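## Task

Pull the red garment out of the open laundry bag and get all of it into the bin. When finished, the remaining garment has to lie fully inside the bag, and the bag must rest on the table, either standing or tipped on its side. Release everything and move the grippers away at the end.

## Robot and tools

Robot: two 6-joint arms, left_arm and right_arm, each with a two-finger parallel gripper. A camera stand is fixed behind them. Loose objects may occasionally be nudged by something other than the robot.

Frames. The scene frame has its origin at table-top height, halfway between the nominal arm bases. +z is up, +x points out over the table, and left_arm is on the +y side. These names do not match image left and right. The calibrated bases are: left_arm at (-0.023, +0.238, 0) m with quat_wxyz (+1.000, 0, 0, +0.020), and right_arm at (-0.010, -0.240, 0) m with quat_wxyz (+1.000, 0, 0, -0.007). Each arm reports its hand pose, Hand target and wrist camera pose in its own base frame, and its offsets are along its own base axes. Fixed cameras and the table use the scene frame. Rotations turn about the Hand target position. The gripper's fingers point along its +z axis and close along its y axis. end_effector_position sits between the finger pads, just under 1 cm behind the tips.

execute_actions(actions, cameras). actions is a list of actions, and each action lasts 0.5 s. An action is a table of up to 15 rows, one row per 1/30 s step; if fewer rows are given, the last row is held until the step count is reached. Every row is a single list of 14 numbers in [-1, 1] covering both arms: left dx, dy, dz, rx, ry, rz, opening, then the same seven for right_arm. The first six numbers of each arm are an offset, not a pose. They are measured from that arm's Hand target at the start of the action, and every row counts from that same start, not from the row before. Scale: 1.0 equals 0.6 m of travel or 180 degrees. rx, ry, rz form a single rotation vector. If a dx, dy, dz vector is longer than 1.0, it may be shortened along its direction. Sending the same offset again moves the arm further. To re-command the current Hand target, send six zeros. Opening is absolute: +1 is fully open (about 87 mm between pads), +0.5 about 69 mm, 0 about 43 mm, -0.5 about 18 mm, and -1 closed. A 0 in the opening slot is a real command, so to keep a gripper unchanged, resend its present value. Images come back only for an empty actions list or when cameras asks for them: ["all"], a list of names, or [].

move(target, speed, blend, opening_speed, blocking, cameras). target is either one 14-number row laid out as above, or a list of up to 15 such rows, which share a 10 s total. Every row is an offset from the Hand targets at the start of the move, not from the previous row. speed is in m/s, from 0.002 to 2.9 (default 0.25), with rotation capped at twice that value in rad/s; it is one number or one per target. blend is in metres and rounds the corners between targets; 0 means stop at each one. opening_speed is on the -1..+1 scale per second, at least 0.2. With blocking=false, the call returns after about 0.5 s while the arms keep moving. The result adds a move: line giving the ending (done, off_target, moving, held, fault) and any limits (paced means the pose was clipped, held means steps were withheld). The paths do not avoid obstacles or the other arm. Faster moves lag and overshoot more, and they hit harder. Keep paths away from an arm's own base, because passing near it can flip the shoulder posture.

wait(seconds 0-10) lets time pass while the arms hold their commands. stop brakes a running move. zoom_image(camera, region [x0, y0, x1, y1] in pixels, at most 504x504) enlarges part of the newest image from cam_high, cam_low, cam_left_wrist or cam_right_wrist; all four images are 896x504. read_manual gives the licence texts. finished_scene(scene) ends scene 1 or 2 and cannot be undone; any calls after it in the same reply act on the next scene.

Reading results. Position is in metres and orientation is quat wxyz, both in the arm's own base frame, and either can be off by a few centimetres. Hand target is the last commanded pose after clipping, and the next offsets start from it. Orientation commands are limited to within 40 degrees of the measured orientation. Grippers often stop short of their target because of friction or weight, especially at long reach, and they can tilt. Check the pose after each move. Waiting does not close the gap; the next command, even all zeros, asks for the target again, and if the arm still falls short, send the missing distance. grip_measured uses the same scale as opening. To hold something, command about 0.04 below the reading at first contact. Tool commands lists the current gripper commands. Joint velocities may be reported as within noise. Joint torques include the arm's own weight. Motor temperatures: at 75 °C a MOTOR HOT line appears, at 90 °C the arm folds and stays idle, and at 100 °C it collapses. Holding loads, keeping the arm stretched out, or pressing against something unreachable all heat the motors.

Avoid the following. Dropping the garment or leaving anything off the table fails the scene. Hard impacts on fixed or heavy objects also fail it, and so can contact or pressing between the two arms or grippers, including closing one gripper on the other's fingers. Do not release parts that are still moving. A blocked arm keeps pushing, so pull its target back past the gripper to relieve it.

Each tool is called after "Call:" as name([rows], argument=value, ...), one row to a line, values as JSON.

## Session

Call:
execute_actions(actions=[])

Call:
zoom_image(camera="cam_high", region=[300, 100, 640, 470])

Call:
zoom_image(camera="cam_low", region=[100, 140, 500, 400])

Scene clock: 0.00 s.
left_arm: end_effector_position=(+0.3146, +0.0161, +0.2610) grip_measured=+0.980 end_effector_quat_wxyz=(+0.615, -0.246, +0.731, -0.167) | right_arm: end_effector_position=(+0.3509, +0.0152, +0.2490) grip_measured=+1.000 end_effector_quat_wxyz=(+0.495, +0.131, +0.859, +0.024)
Joint positions: left_arm=[0.195 0.767 0.708 -0.133 0.133 -0.564 0.99] | right_arm=[0.092 1.15 1.138 -0.529 0.168 0.299 1]
Joint velocities: within noise
Joint torques (N m): no reading
Motor temperatures (°C): left_arm=[21 25 29 34 18 20 19] | right_arm=[19 36 33 25 21 22 20]
Heat: left arm: 34 °C; right arm: 36 °C.
Hand target: left_arm +0.3153, +0.0162, +0.2673; +0.621, -0.244, +0.726, -0.168 | right_arm +0.3514, +0.0153, +0.2542; +0.501, +0.131, +0.855, +0.025
Tool commands: left_gripper/opening=+1.0 right_gripper/opening=+1.0

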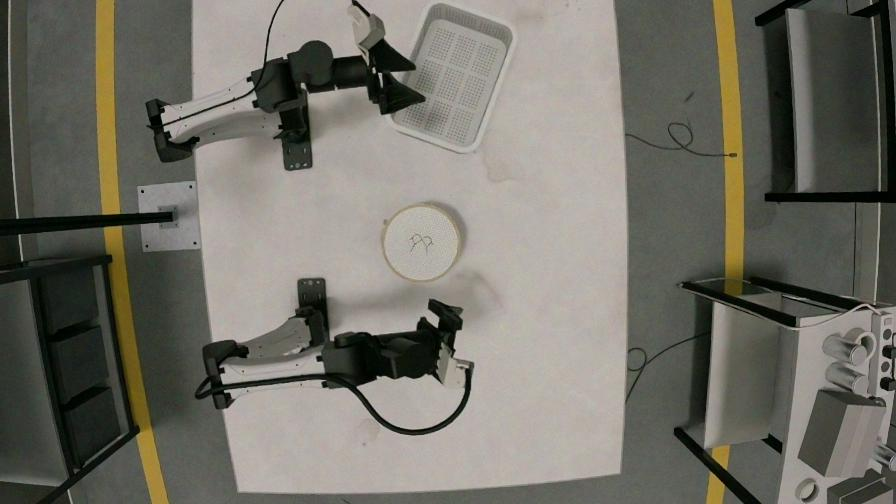

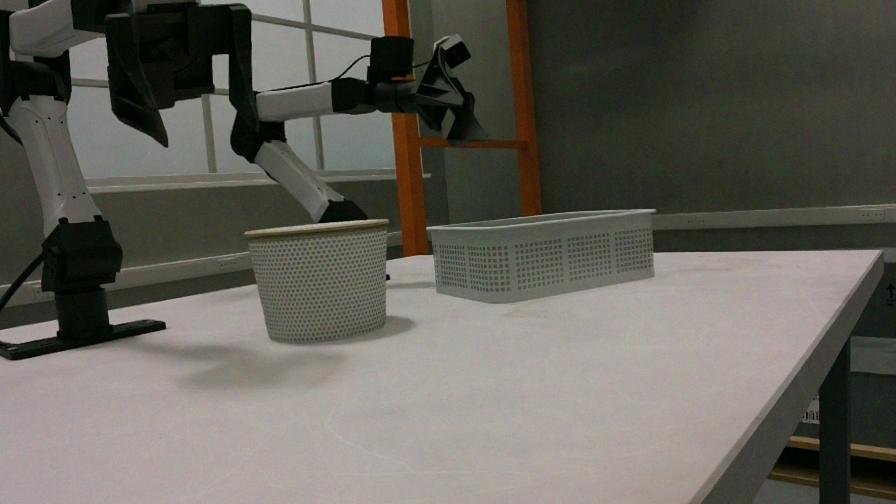

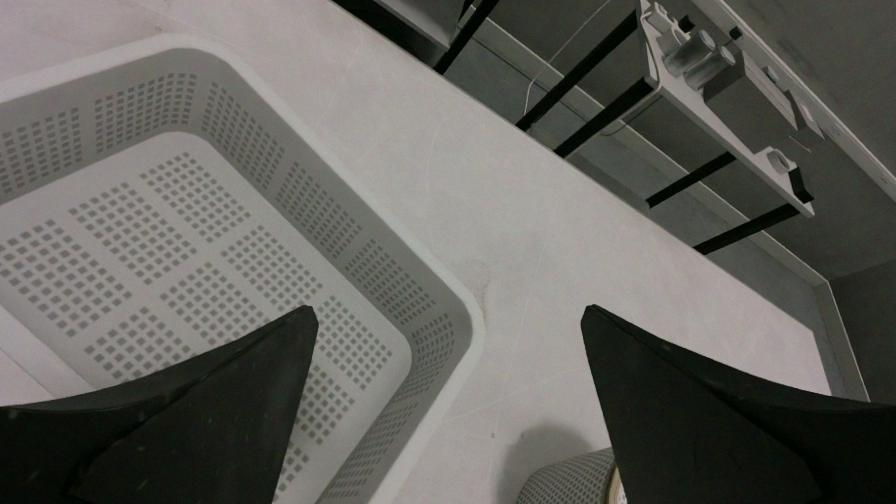

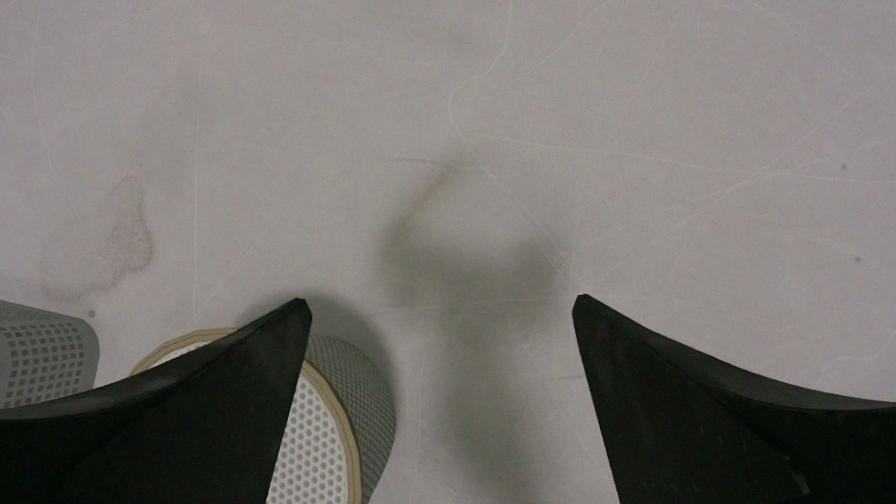

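Scaled by 1.362 from the camera's 896x504 image, which has a finer 1280x720 frame.

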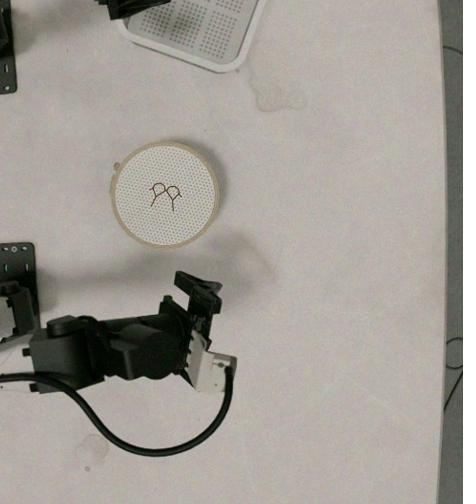

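Scaled by 1.260 from the camera's 896x504 image, which has a finer 1280x720 frame.

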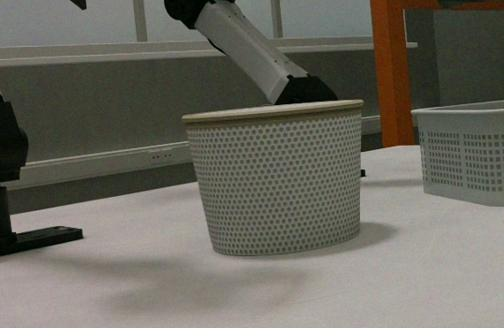

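Call:
move([
  [0.03,-0.25,0.0,-0.217,0.240,-0.345,0.0,-0.1,-0.2,0.05,0,0,0,1],
  [0.03,-0.377,-0.154,-0.217,0.240,-0.345,0.0,-0.1,-0.2,0.05,0,0,0,1],
], cameras=["all"], blend=[0.03,0])

Call:
zoom_image(camera="cam_low", region=[230, 150, 450, 300])

Call:
zoom_image(camera="cam_left_wrist", region=[300, 60, 660, 400])

Scene clock: 57.73 s.
left_arm: end_effector_position=(+0.3331, -0.2096, +0.1668) grip_measured=+0.000 end_effector_quat_wxyz=(+0.036, -0.075, +0.817, -0.571) | right_arm: end_effector_position=(+0.2910, -0.1051, +0.2762) grip_measured=+1.000 end_effector_quat_wxyz=(+0.496, +0.138, +0.857, +0.024)
Joint positions: left_arm=[-0.114 1.765 1.176 -0.358 1.13 -0.702 0.5] | right_arm=[-0.554 1.068 1.217 -0.724 -0.378 -0.028 1]
Joint torques (N m): left_arm=[-0.13 -9.28 5.94 1.34 0.31 -0.09] | right_arm=[-0.12 -2.07 9.32 1.41 -0.16 -0.13]
Motor temperatures (°C): left_arm=[21 25 32 39 18 20 19] | right_arm=[19 35 39 31 21 22 20]
Heat: left arm: 39 °C; right arm: 39 °C.
Hand target: left_arm +0.3334, -0.2100, +0.1750; +0.050, -0.072, +0.816, -0.571 | right_arm +0.2913, -0.1047, +0.2842; +0.501, +0.131, +0.855, +0.026
Off the commanded pose: left_arm 0.008 m, 2 deg | right_arm 0.008 m, 1 deg.
move: done

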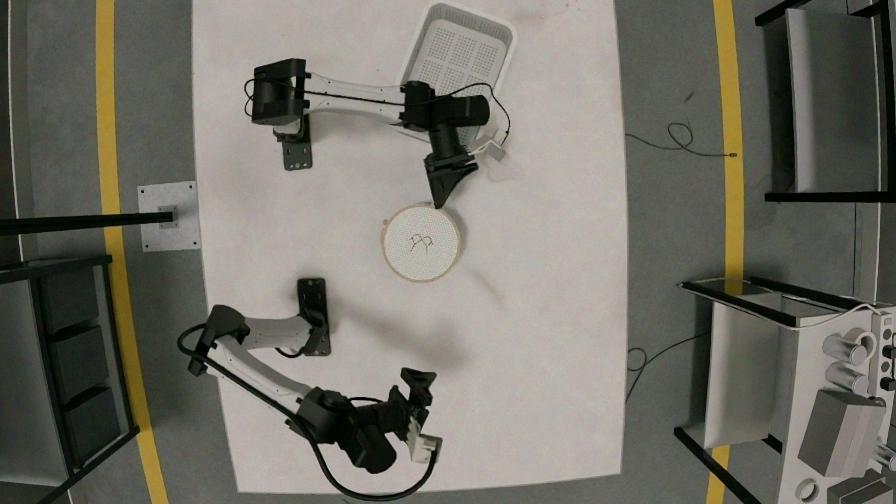

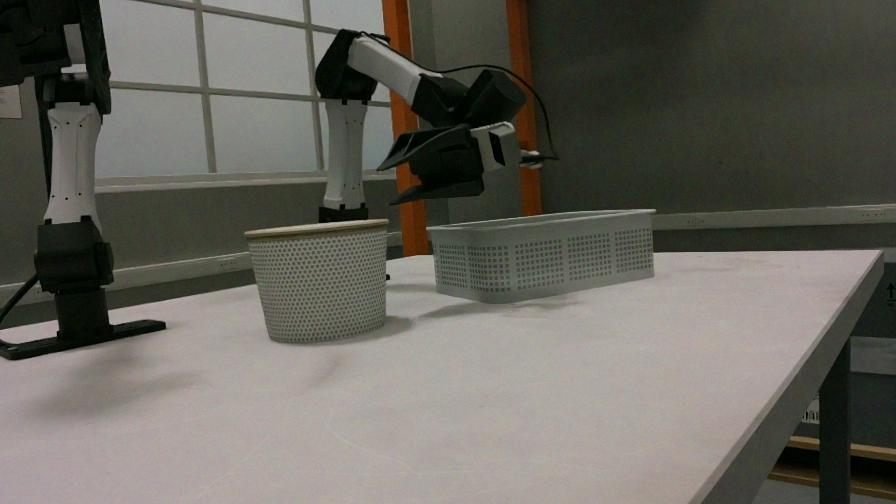

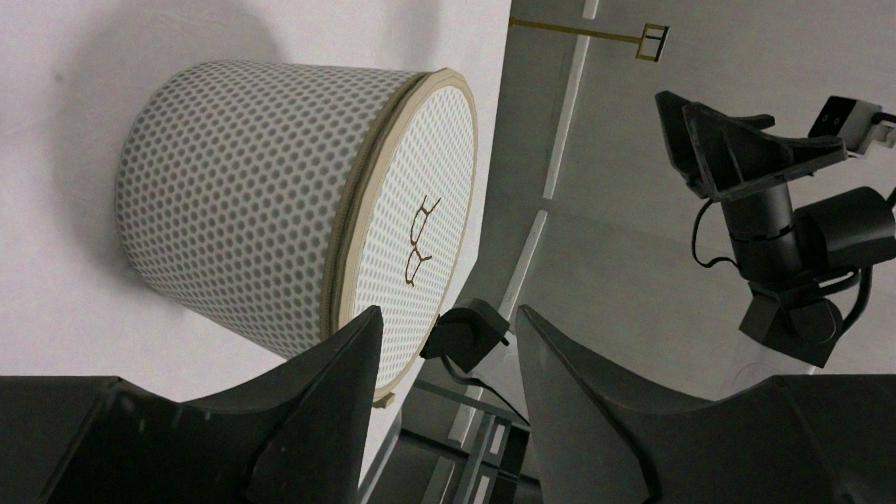

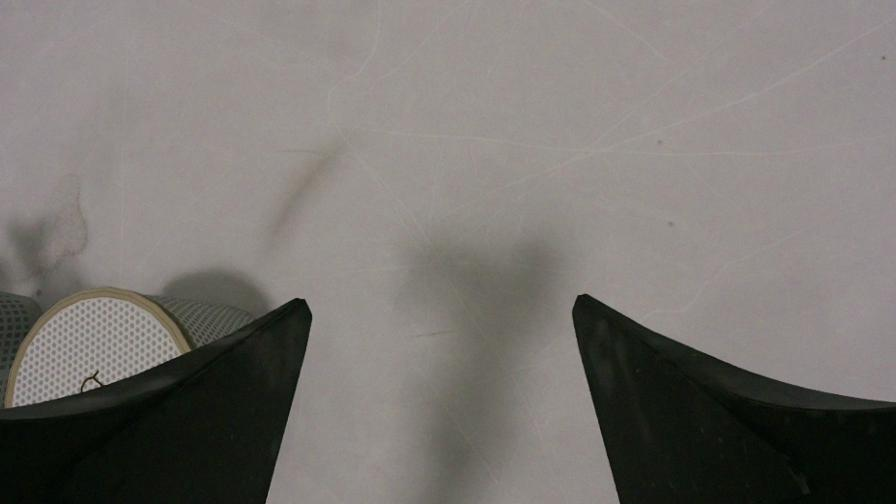

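Scaled by 2.291 from the camera's 896x504 image, which has a finer 1280x720 frame.

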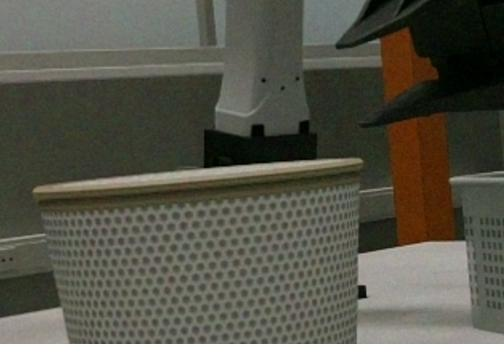

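Scaled by 1.400 from the camera's 896x504 image, which has a finer 1280x720 frame.

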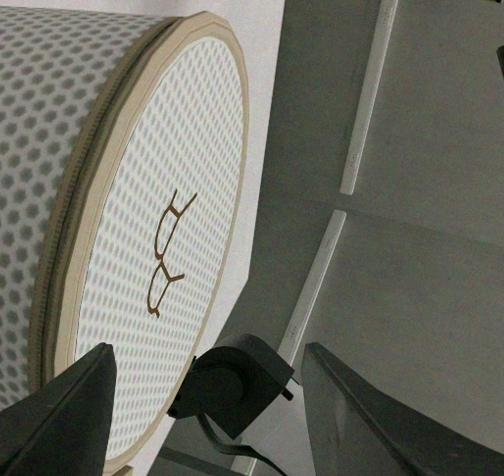

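Call:
zoom_image(camera="cam_left_wrist", region=[310, 60, 470, 220])

Call:
zoom_image(camera="cam_left_wrist", region=[300, 200, 460, 410])

Scaled by 3.150 from the camera's 896x504 image, which has a finer 1280x720 frame.

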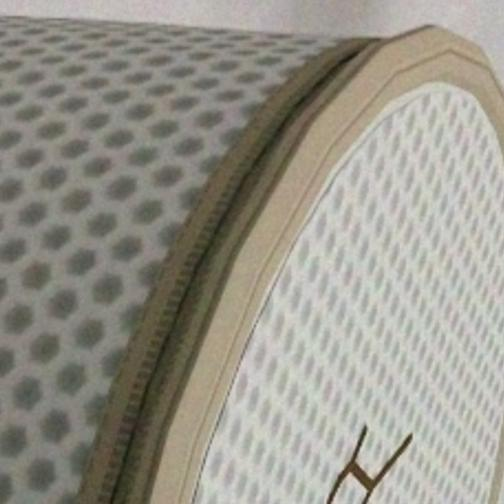

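Scaled by 2.400 from the camera's 896x504 image, which has a finer 1280x720 frame.

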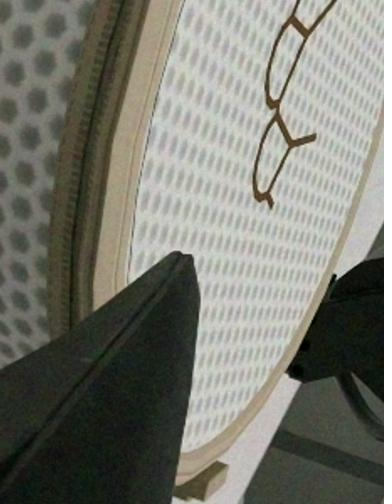

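Call:
zoom_image(camera="cam_low", region=[235, 210, 335, 260])

Call:
zoom_image(camera="cam_low", region=[310, 205, 410, 255])

Call:
zoom_image(camera="cam_high", region=[370, 190, 480, 300])

Scaled by 5.040 from the camera's 896x504 image, which has a finer 1280x720 frame.

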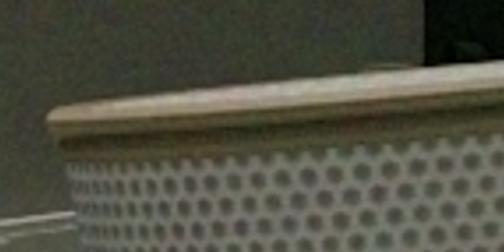

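Scaled by 5.040 from the camera's 896x504 image, which has a finer 1280x720 frame.

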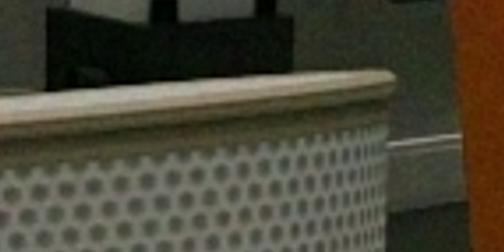

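Scaled by 4.582 from the camera's 896x504 image, which has a finer 1280x720 frame.

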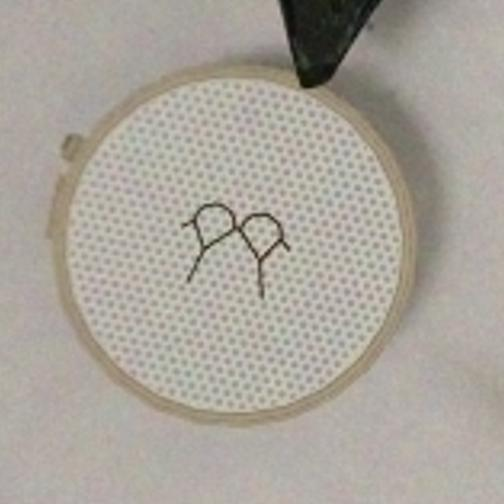

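Call:
move([
  [0.04,0,-0.025,0,0,0,0,0,0,0,0,0,0,1],
  [0.043,-0.103,-0.025,0,0,0,0,0,0,0,0,0,0,1],
  [0.043,-0.11,0.004,0,0,0,0,0,0,0,0,0,0,1],
  [0.047,-0.142,0.02,0,0,0,0,0,0,0,0,0,0,1],
], cameras=["cam_high","cam_low","cam_left_wrist"], speed=[0.15,0.08,0.04,0.05], blend=[0,0.005,0.003,0])

Call:
zoom_image(camera="cam_left_wrist", region=[260, 100, 560, 400])

Scene clock: 87.07 s.
left_arm: end_effector_position=(+0.3567, -0.2925, +0.1810) grip_measured=+0.000 end_effector_quat_wxyz=(+0.044, -0.069, +0.817, -0.570) | right_arm: end_effector_position=(+0.2910, -0.1051, +0.2762) grip_measured=+1.000 end_effector_quat_wxyz=(+0.496, +0.138, +0.857, +0.024)
Joint positions: left_arm=[-0.32 1.854 1.293 -0.109 0.981 -0.995 0.5] | right_arm=[-0.554 1.068 1.217 -0.724 -0.378 -0.028 1]
Joint torques (N m): left_arm=[-0.29 -7.82 8.8 1.46 0.18 -0.08] | right_arm=[-0.13 -2.07 9.35 1.42 -0.16 -0.13]
Motor temperatures (°C): left_arm=[21 31 32 37 18 20 19] | right_arm=[19 34 41 30 21 22 20]
Heat: left arm: 37 °C; right arm: 41 °C.
Hand target: left_arm +0.3616, -0.2952, +0.1871; +0.050, -0.072, +0.816, -0.571 | right_arm +0.2913, -0.1047, +0.2842; +0.501, +0.131, +0.855, +0.026
Off the commanded pose: left_arm 0.008 m, 1 deg | right_arm 0.008 m, 1 deg.
move: done
Images, in order (width x height): cam_high 896x504, cam_low 896x504, cam_left_wrist 896x504.

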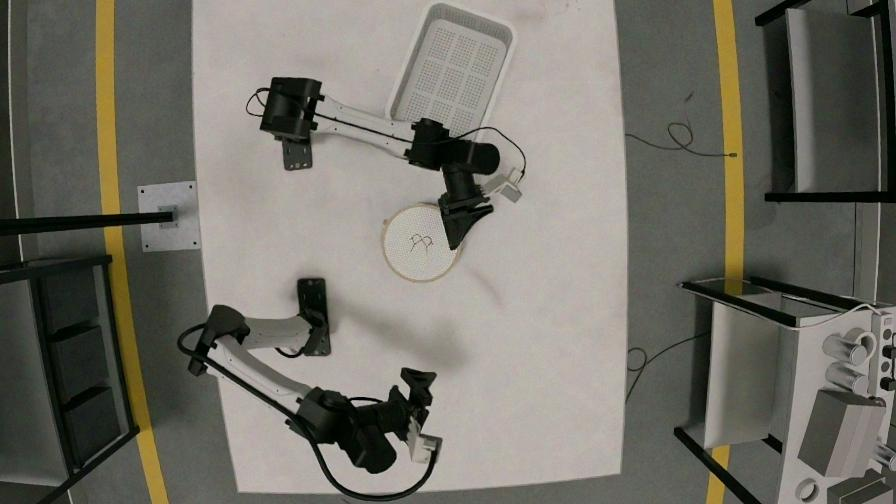

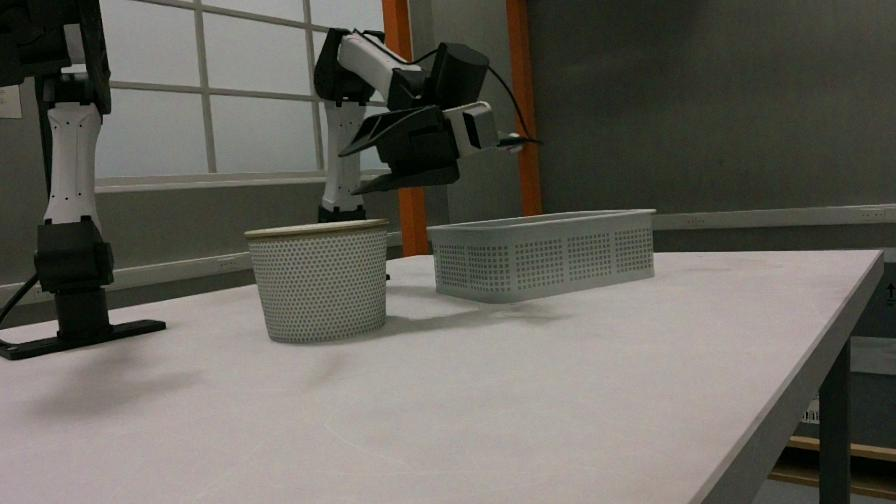

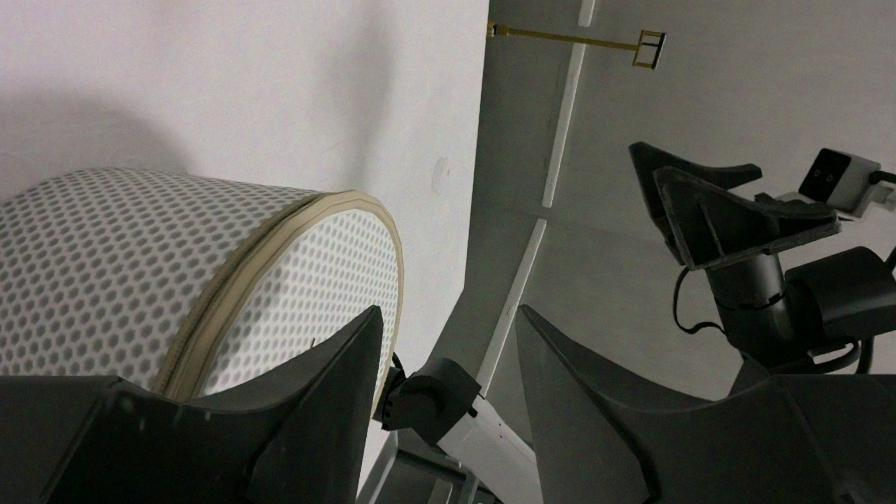

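Scaled by 1.680 from the camera's 896x504 image, which has a finer 1280x720 frame.

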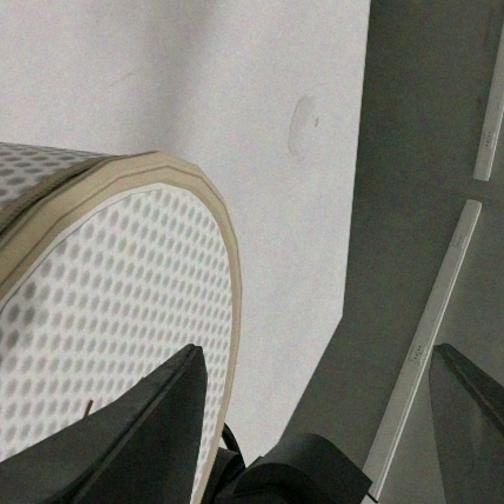

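Call:
zoom_image(camera="cam_high", region=[370, 190, 490, 300])

Scaled by 4.200 from the camera's 896x504 image, which has a finer 1280x720 frame.

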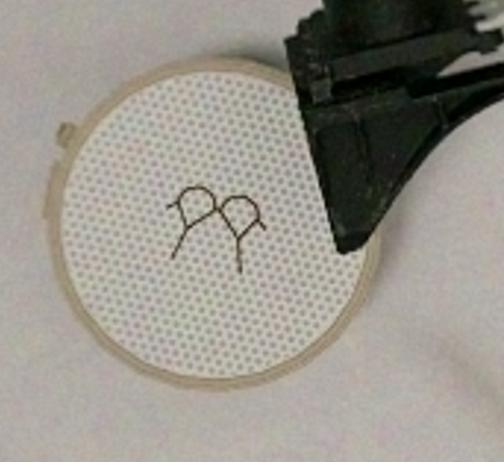

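Call:
move([
  [-0.044,0.208,0.005,0,0,0,0,0,0,0,0,0,0,1],
  [-0.044,0.158,-0.063,0,0,0,0,0,0,0,0,0,0,1],
], cameras=["cam_high","cam_low","cam_left_wrist"], speed=[0.2,0.15])

Call:
zoom_image(camera="cam_left_wrist", region=[280, 160, 480, 360])

Call:
zoom_image(camera="cam_low", region=[310, 180, 450, 260])

Scene clock: 118.77 s.
left_arm: end_effector_position=(+0.3336, -0.1999, +0.1502) grip_measured=+0.000 end_effector_quat_wxyz=(+0.047, -0.068, +0.815, -0.573) | right_arm: end_effector_position=(+0.2910, -0.1051, +0.2762) grip_measured=+1.000 end_effector_quat_wxyz=(+0.496, +0.138, +0.857, +0.024)
Joint positions: left_arm=[-0.086 1.783 1.131 -0.313 1.147 -0.65 0.5] | right_arm=[-0.554 1.068 1.217 -0.724 -0.378 -0.028 1]
Joint torques (N m): left_arm=[-0.16 -7.15 5.79 1.3 0.32 -0.08] | right_arm=[-0.14 -2.07 9.33 1.41 -0.16 -0.12]
Heat: left arm: 37 °C; right arm: 43 °C.
Hand target: left_arm +0.3352, -0.2004, +0.1493; +0.050, -0.072, +0.816, -0.571 | right_arm +0.2913, -0.1047, +0.2842; +0.501, +0.131, +0.855, +0.026
Off the commanded pose: left_arm 0.002 m, 1 deg | right_arm 0.008 m, 1 deg.
move: done
Images, in order (width x height): cam_high 896x504, cam_low 896x504, cam_left_wrist 896x504.

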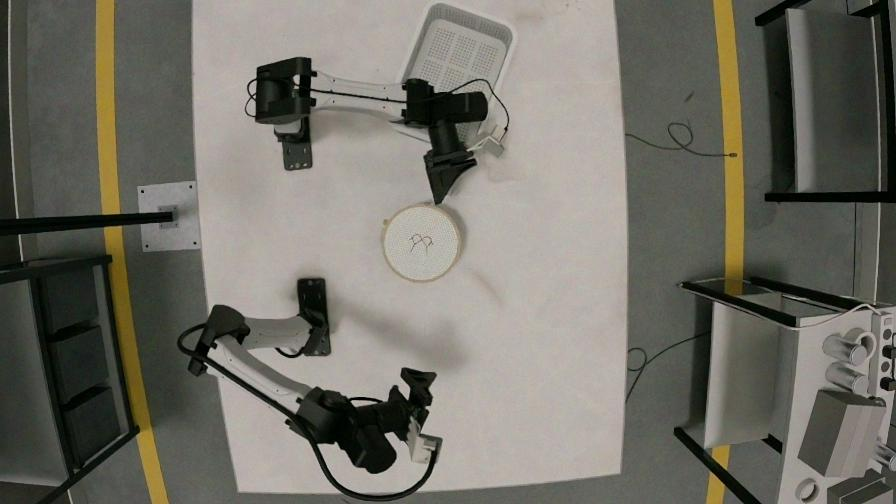

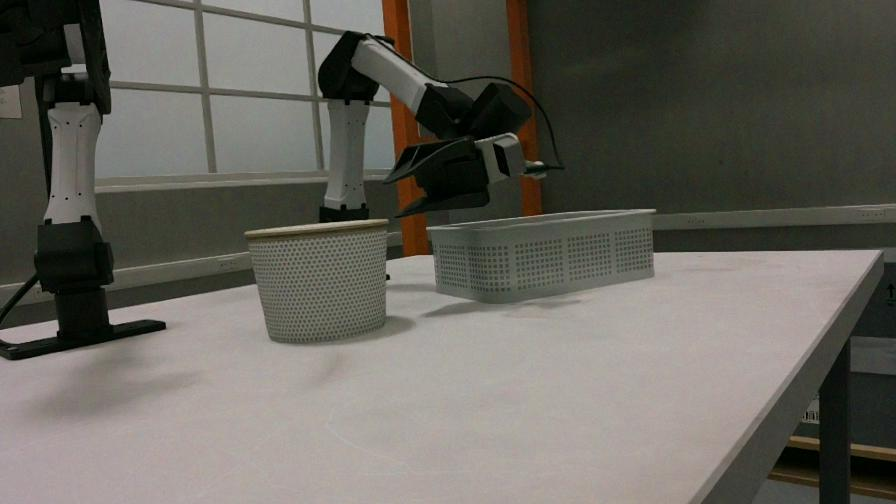

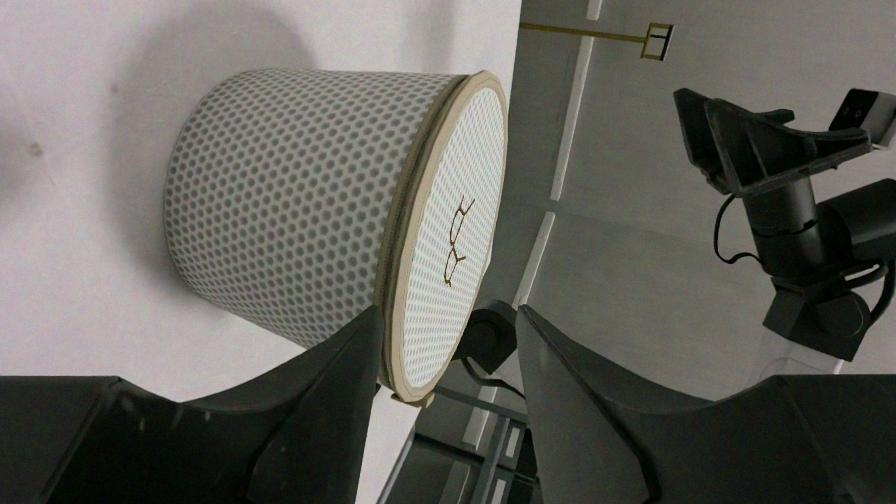

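Scaled by 2.520 from the camera's 896x504 image, which has a finer 1280x720 frame.

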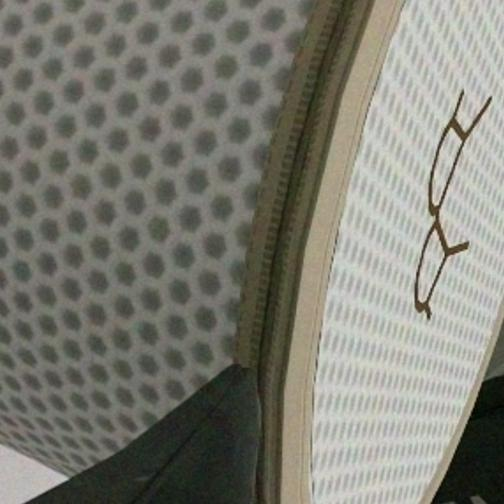

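Scaled by 3.600 from the camera's 896x504 image, which has a finer 1280x720 frame.

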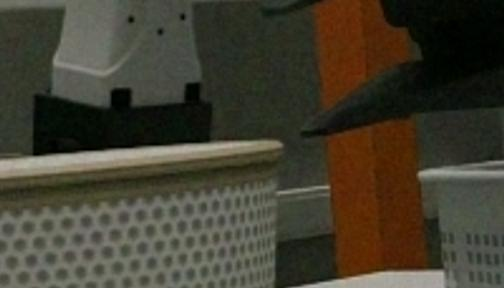

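Call:
move([
  [0,0,-0.01,0,0,0,0,0,0,0,0,0,0,1],
  [0.005,-0.042,-0.01,0,0,0,0,0,0,0,0,0,0,1],
  [0.006,-0.046,0.014,0,0,0,0,0,0,0,0,0,0,1],
], cameras=["cam_low","cam_left_wrist"], speed=[0.1,0.06,0.03])

Call:
zoom_image(camera="cam_left_wrist", region=[280, 160, 480, 360])

Call:
zoom_image(camera="cam_low", region=[310, 180, 450, 260])

Scene clock: 131.93 s.
left_arm: end_effector_position=(+0.3357, -0.2257, +0.1473) grip_measured=+0.000 end_effector_quat_wxyz=(+0.043, -0.073, +0.816, -0.572) | right_arm: end_effector_position=(+0.2910, -0.1051, +0.2762) grip_measured=+1.000 end_effector_quat_wxyz=(+0.496, +0.138, +0.857, +0.024)
Joint positions: left_arm=[-0.159 1.792 1.108 -0.171 1.099 -0.787 0.5] | right_arm=[-0.554 1.068 1.217 -0.724 -0.378 -0.028 1]
Joint torques (N m): left_arm=[-0.44 -8.35 8.38 1.16 0.28 -0.09] | right_arm=[-0.13 -2.07 9.33 1.42 -0.17 -0.13]
Heat: left arm: 36 °C; right arm: 43 °C.
Hand target: left_arm +0.3388, -0.2280, +0.1577; +0.050, -0.072, +0.816, -0.571 | right_arm +0.2913, -0.1047, +0.2842; +0.501, +0.131, +0.855, +0.026
Off the commanded pose: left_arm 0.011 m, 1 deg | right_arm 0.008 m, 1 deg.
move: off_target (left_arm)
Images, in order (width x height): cam_low 896x504, cam_left_wrist 896x504.

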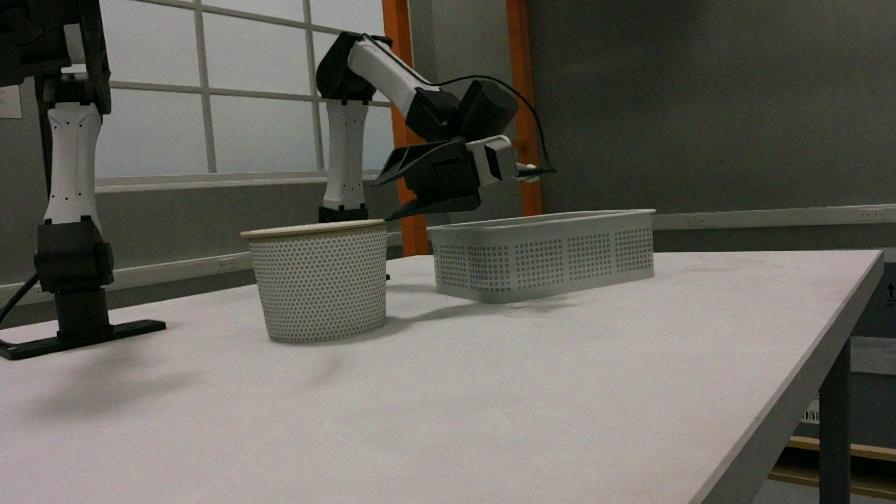

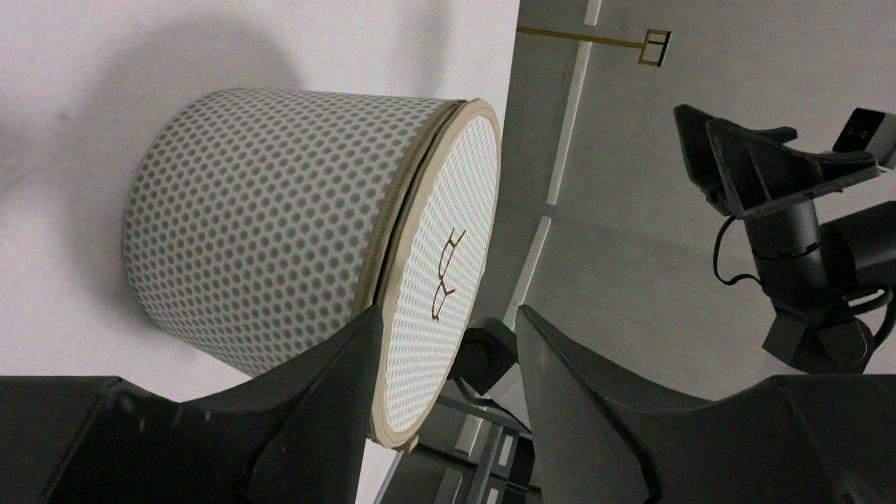

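Scaled by 2.520 from the camera's 896x504 image, which has a finer 1280x720 frame.

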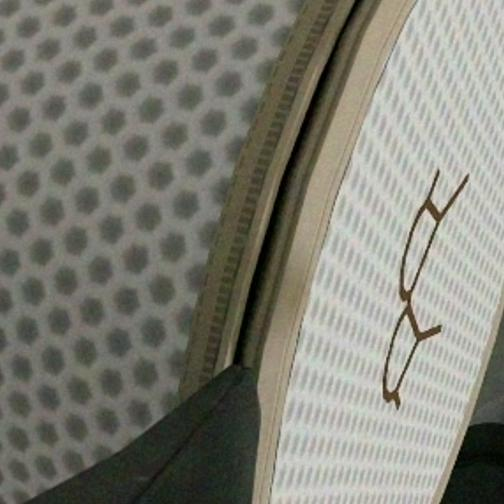

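Scaled by 3.600 from the camera's 896x504 image, which has a finer 1280x720 frame.

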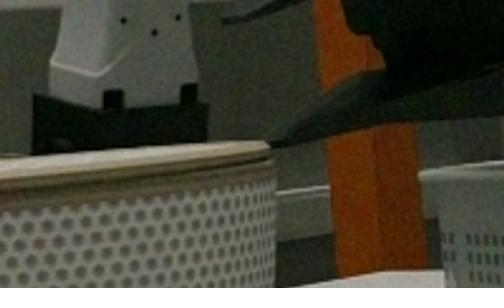

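Call:
move([
  [0.017,-0.09,0.009,0,0,0,0,0,0,0,0,0,0,1],
  [-0.038,-0.087,0.157,0,0,0,0,0,0,0,0,0,0,1],
  [-0.038,-0.087,0.157,0,0,0,1,0,0,0,0,0,0,1],
], cameras=["all"], speed=[0.06,0.1,0.1])

Scene clock: 154.93 s.
left_arm: end_effector_position=(+0.3167, -0.2787, +0.2369) grip_measured=+0.979 end_effector_quat_wxyz=(+0.038, -0.076, +0.819, -0.568) | right_arm: end_effector_position=(+0.2910, -0.1051, +0.2762) grip_measured=+1.000 end_effector_quat_wxyz=(+0.496, +0.138, +0.857, +0.024)
Joint positions: left_arm=[-0.319 1.653 1.286 -0.317 0.98 -1 0.99] | right_arm=[-0.554 1.068 1.217 -0.724 -0.378 -0.028 1]
Joint torques (N m): left_arm=[-0.46 -8.36 8.98 1.36 0.17 -0.04] | right_arm=[-0.13 -2.06 9.32 1.41 -0.17 -0.13]
Heat: left arm: 35 °C; right arm: 44 °C.
Hand target: left_arm +0.3160, -0.2802, +0.2518; +0.050, -0.072, +0.816, -0.571 | right_arm +0.2913, -0.1047, +0.2842; +0.501, +0.131, +0.855, +0.026
Off the commanded pose: left_arm 0.015 m, 1 deg | right_arm 0.008 m, 1 deg.
move: off_target (left_arm); target 3's new opening was sent with left_arm's hand 0.015 m and 1 deg from that target

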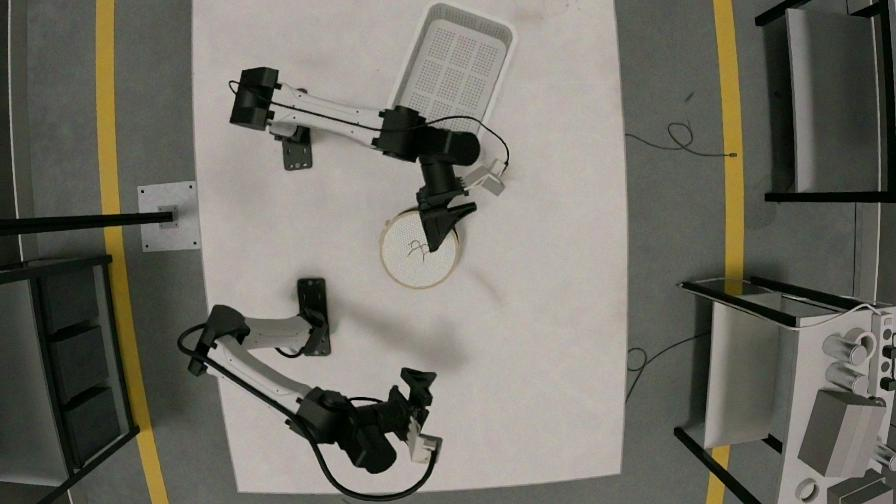

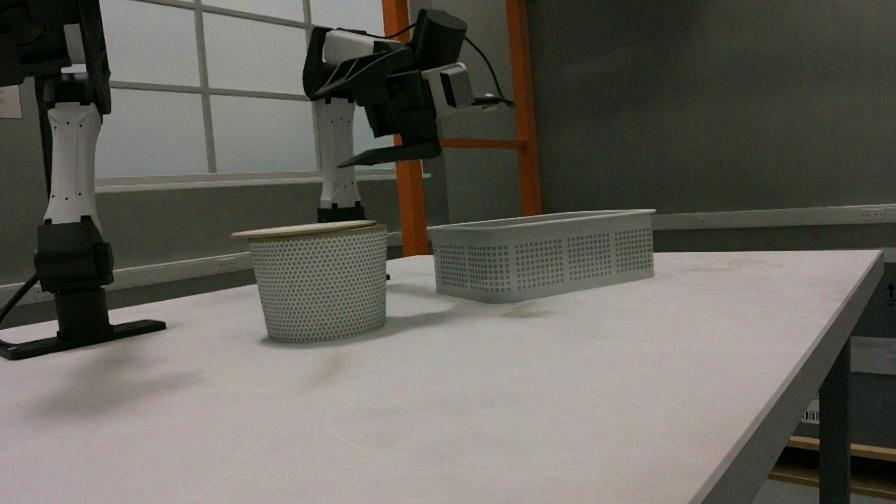

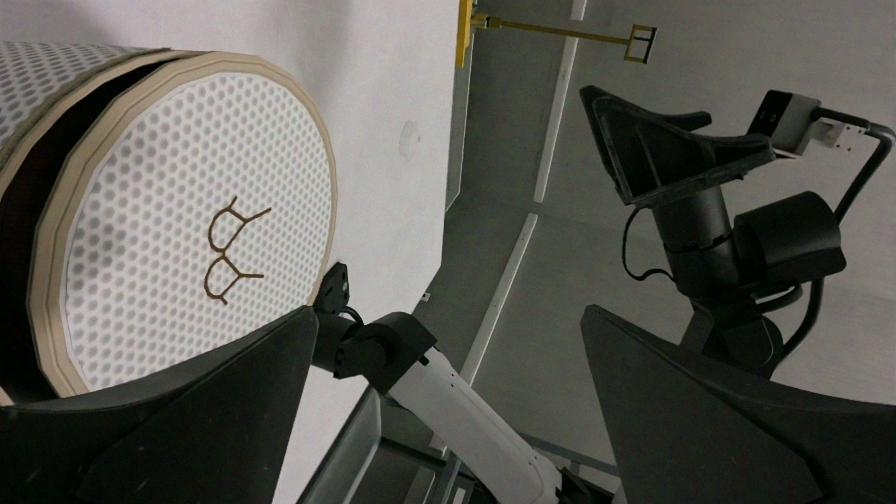

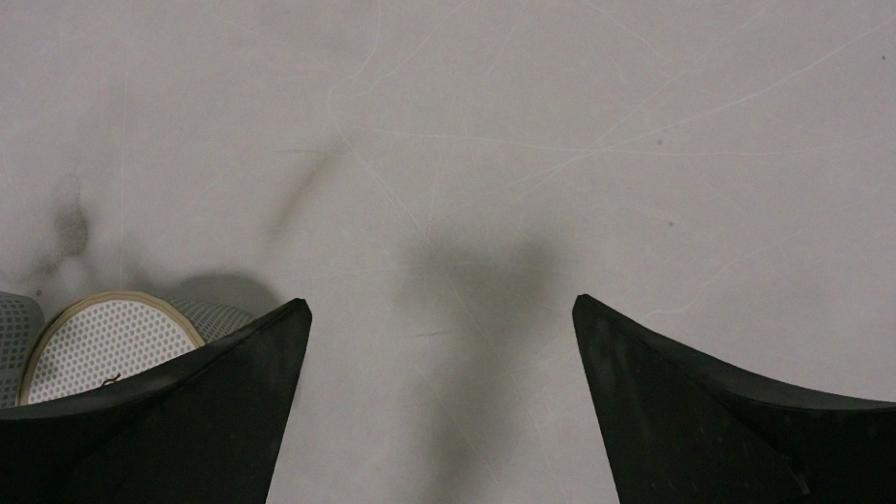

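Call:
zoom_image(camera="cam_high", region=[370, 190, 490, 300])

Call:
zoom_image(camera="cam_left_wrist", region=[0, 20, 360, 420])

Call:
zoom_image(camera="cam_low", region=[220, 190, 400, 290])

Scaled by 4.200 from the camera's 896x504 image, which has a finer 1280x720 frame.

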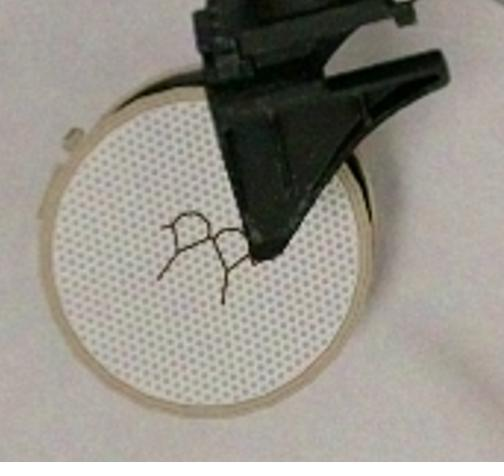

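Scaled by 1.260 from the camera's 896x504 image, which has a finer 1280x720 frame.

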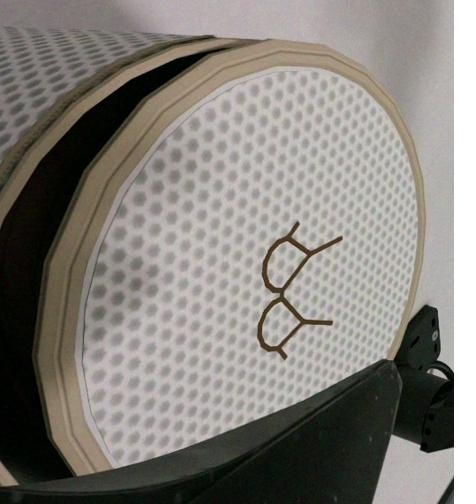

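Scaled by 2.800 from the camera's 896x504 image, which has a finer 1280x720 frame.

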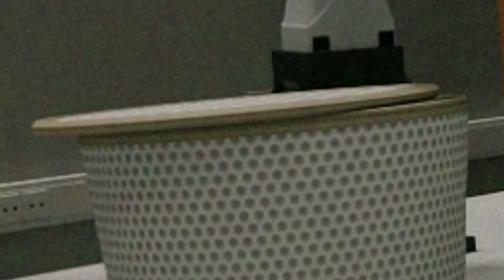

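Call:
move([
  [0.023,0.15,0.013,0.05,0.01,0,0.0,0,0,0,0,0,0,1],
  [0.038,0.135,-0.103,0.109,0.019,0,0.0,0,0,0,0,0,0,1],
  [0.042,0.078,-0.155,0.109,0.019,0,0.0,0,0,0,0,0,0,1],
], cameras=["cam_high","cam_left_wrist"], speed=[0.2,0.15,0.08], blend=[0.02,0.01,0])

Call:
zoom_image(camera="cam_high", region=[370, 190, 490, 300])

Call:
zoom_image(camera="cam_left_wrist", region=[220, 100, 520, 400])

Scene clock: 184.10 s.
left_arm: end_effector_position=(+0.3386, -0.2321, +0.1620) grip_measured=+0.000 end_effector_quat_wxyz=(+0.036, -0.074, +0.902, -0.424) | right_arm: end_effector_position=(+0.2910, -0.1051, +0.2762) grip_measured=+1.000 end_effector_quat_wxyz=(+0.496, +0.138, +0.857, +0.024)
Joint positions: left_arm=[-0.252 1.824 1.47 -0.762 0.781 -0.605 0.5] | right_arm=[-0.554 1.068 1.217 -0.724 -0.378 -0.028 1]
Joint torques (N m): left_arm=[-0.27 -7.17 6.12 1.23 0.23 -0.1] | right_arm=[-0.13 -2.06 9.35 1.41 -0.16 -0.13]
Motor temperatures (°C): left_arm=[21 37 35 36 18 20 19] | right_arm=[19 31 45 29 21 22 20]
Heat: left arm: 37 °C; right arm: 45 °C.
Hand target: left_arm +0.3412, -0.2334, +0.1588; +0.037, -0.079, +0.903, -0.422 | right_arm +0.2913, -0.1047, +0.2842; +0.501, +0.131, +0.855, +0.026
Off the commanded pose: left_arm 0.004 m, 1 deg | right_arm 0.008 m, 1 deg.
move: done
Images, in order (width x height): cam_high 896x504, cam_left_wrist 896x504.

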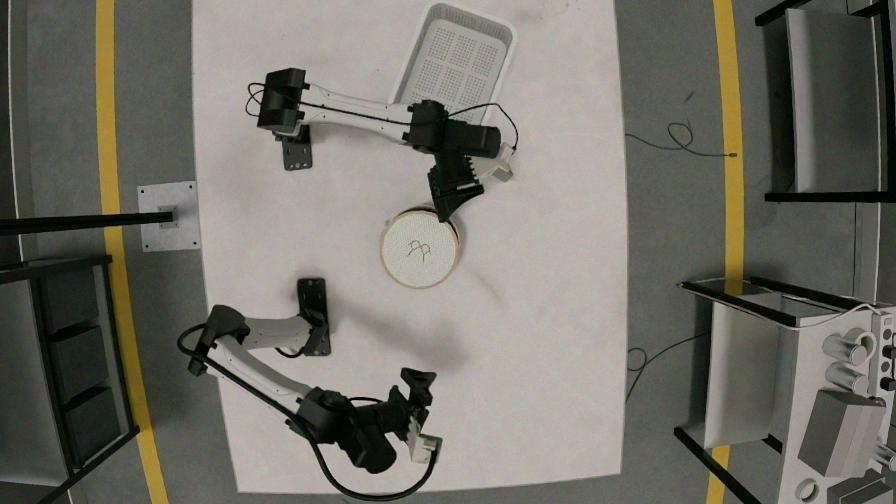

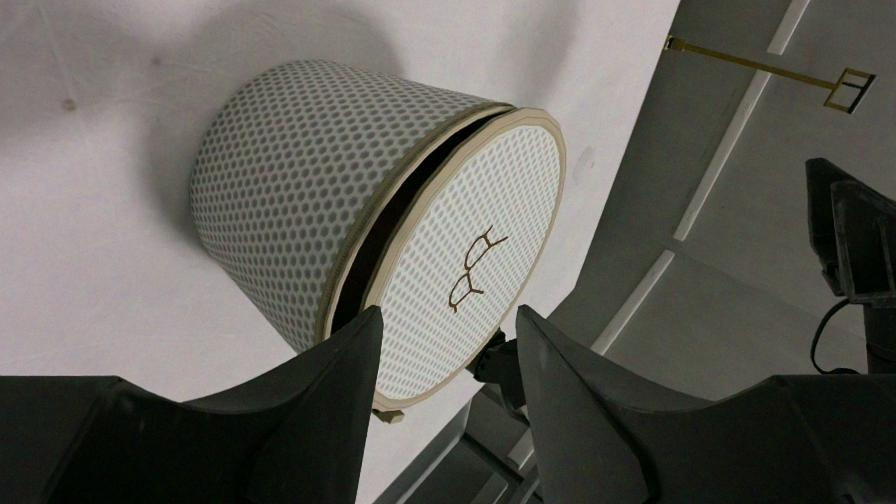

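Scaled by 4.200 from the camera's 896x504 image, which has a finer 1280x720 frame.

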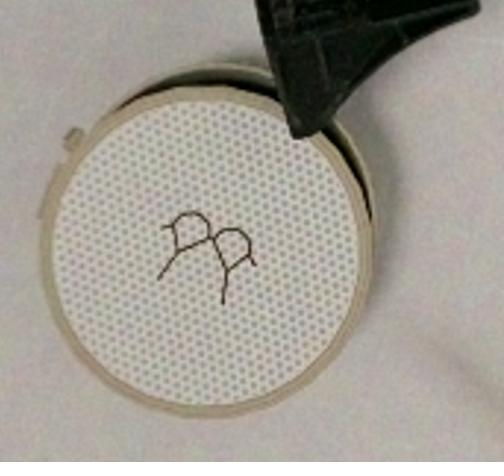

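Scaled by 1.680 from the camera's 896x504 image, which has a finer 1280x720 frame.

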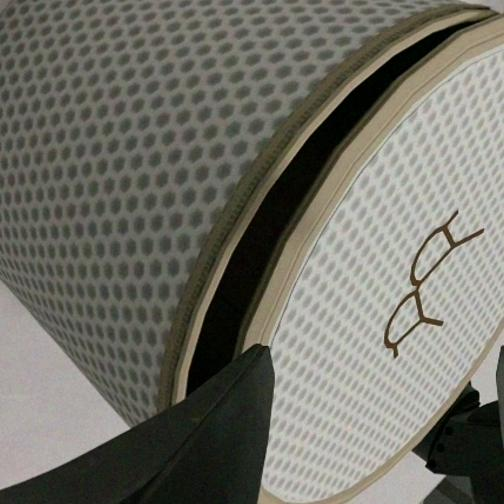

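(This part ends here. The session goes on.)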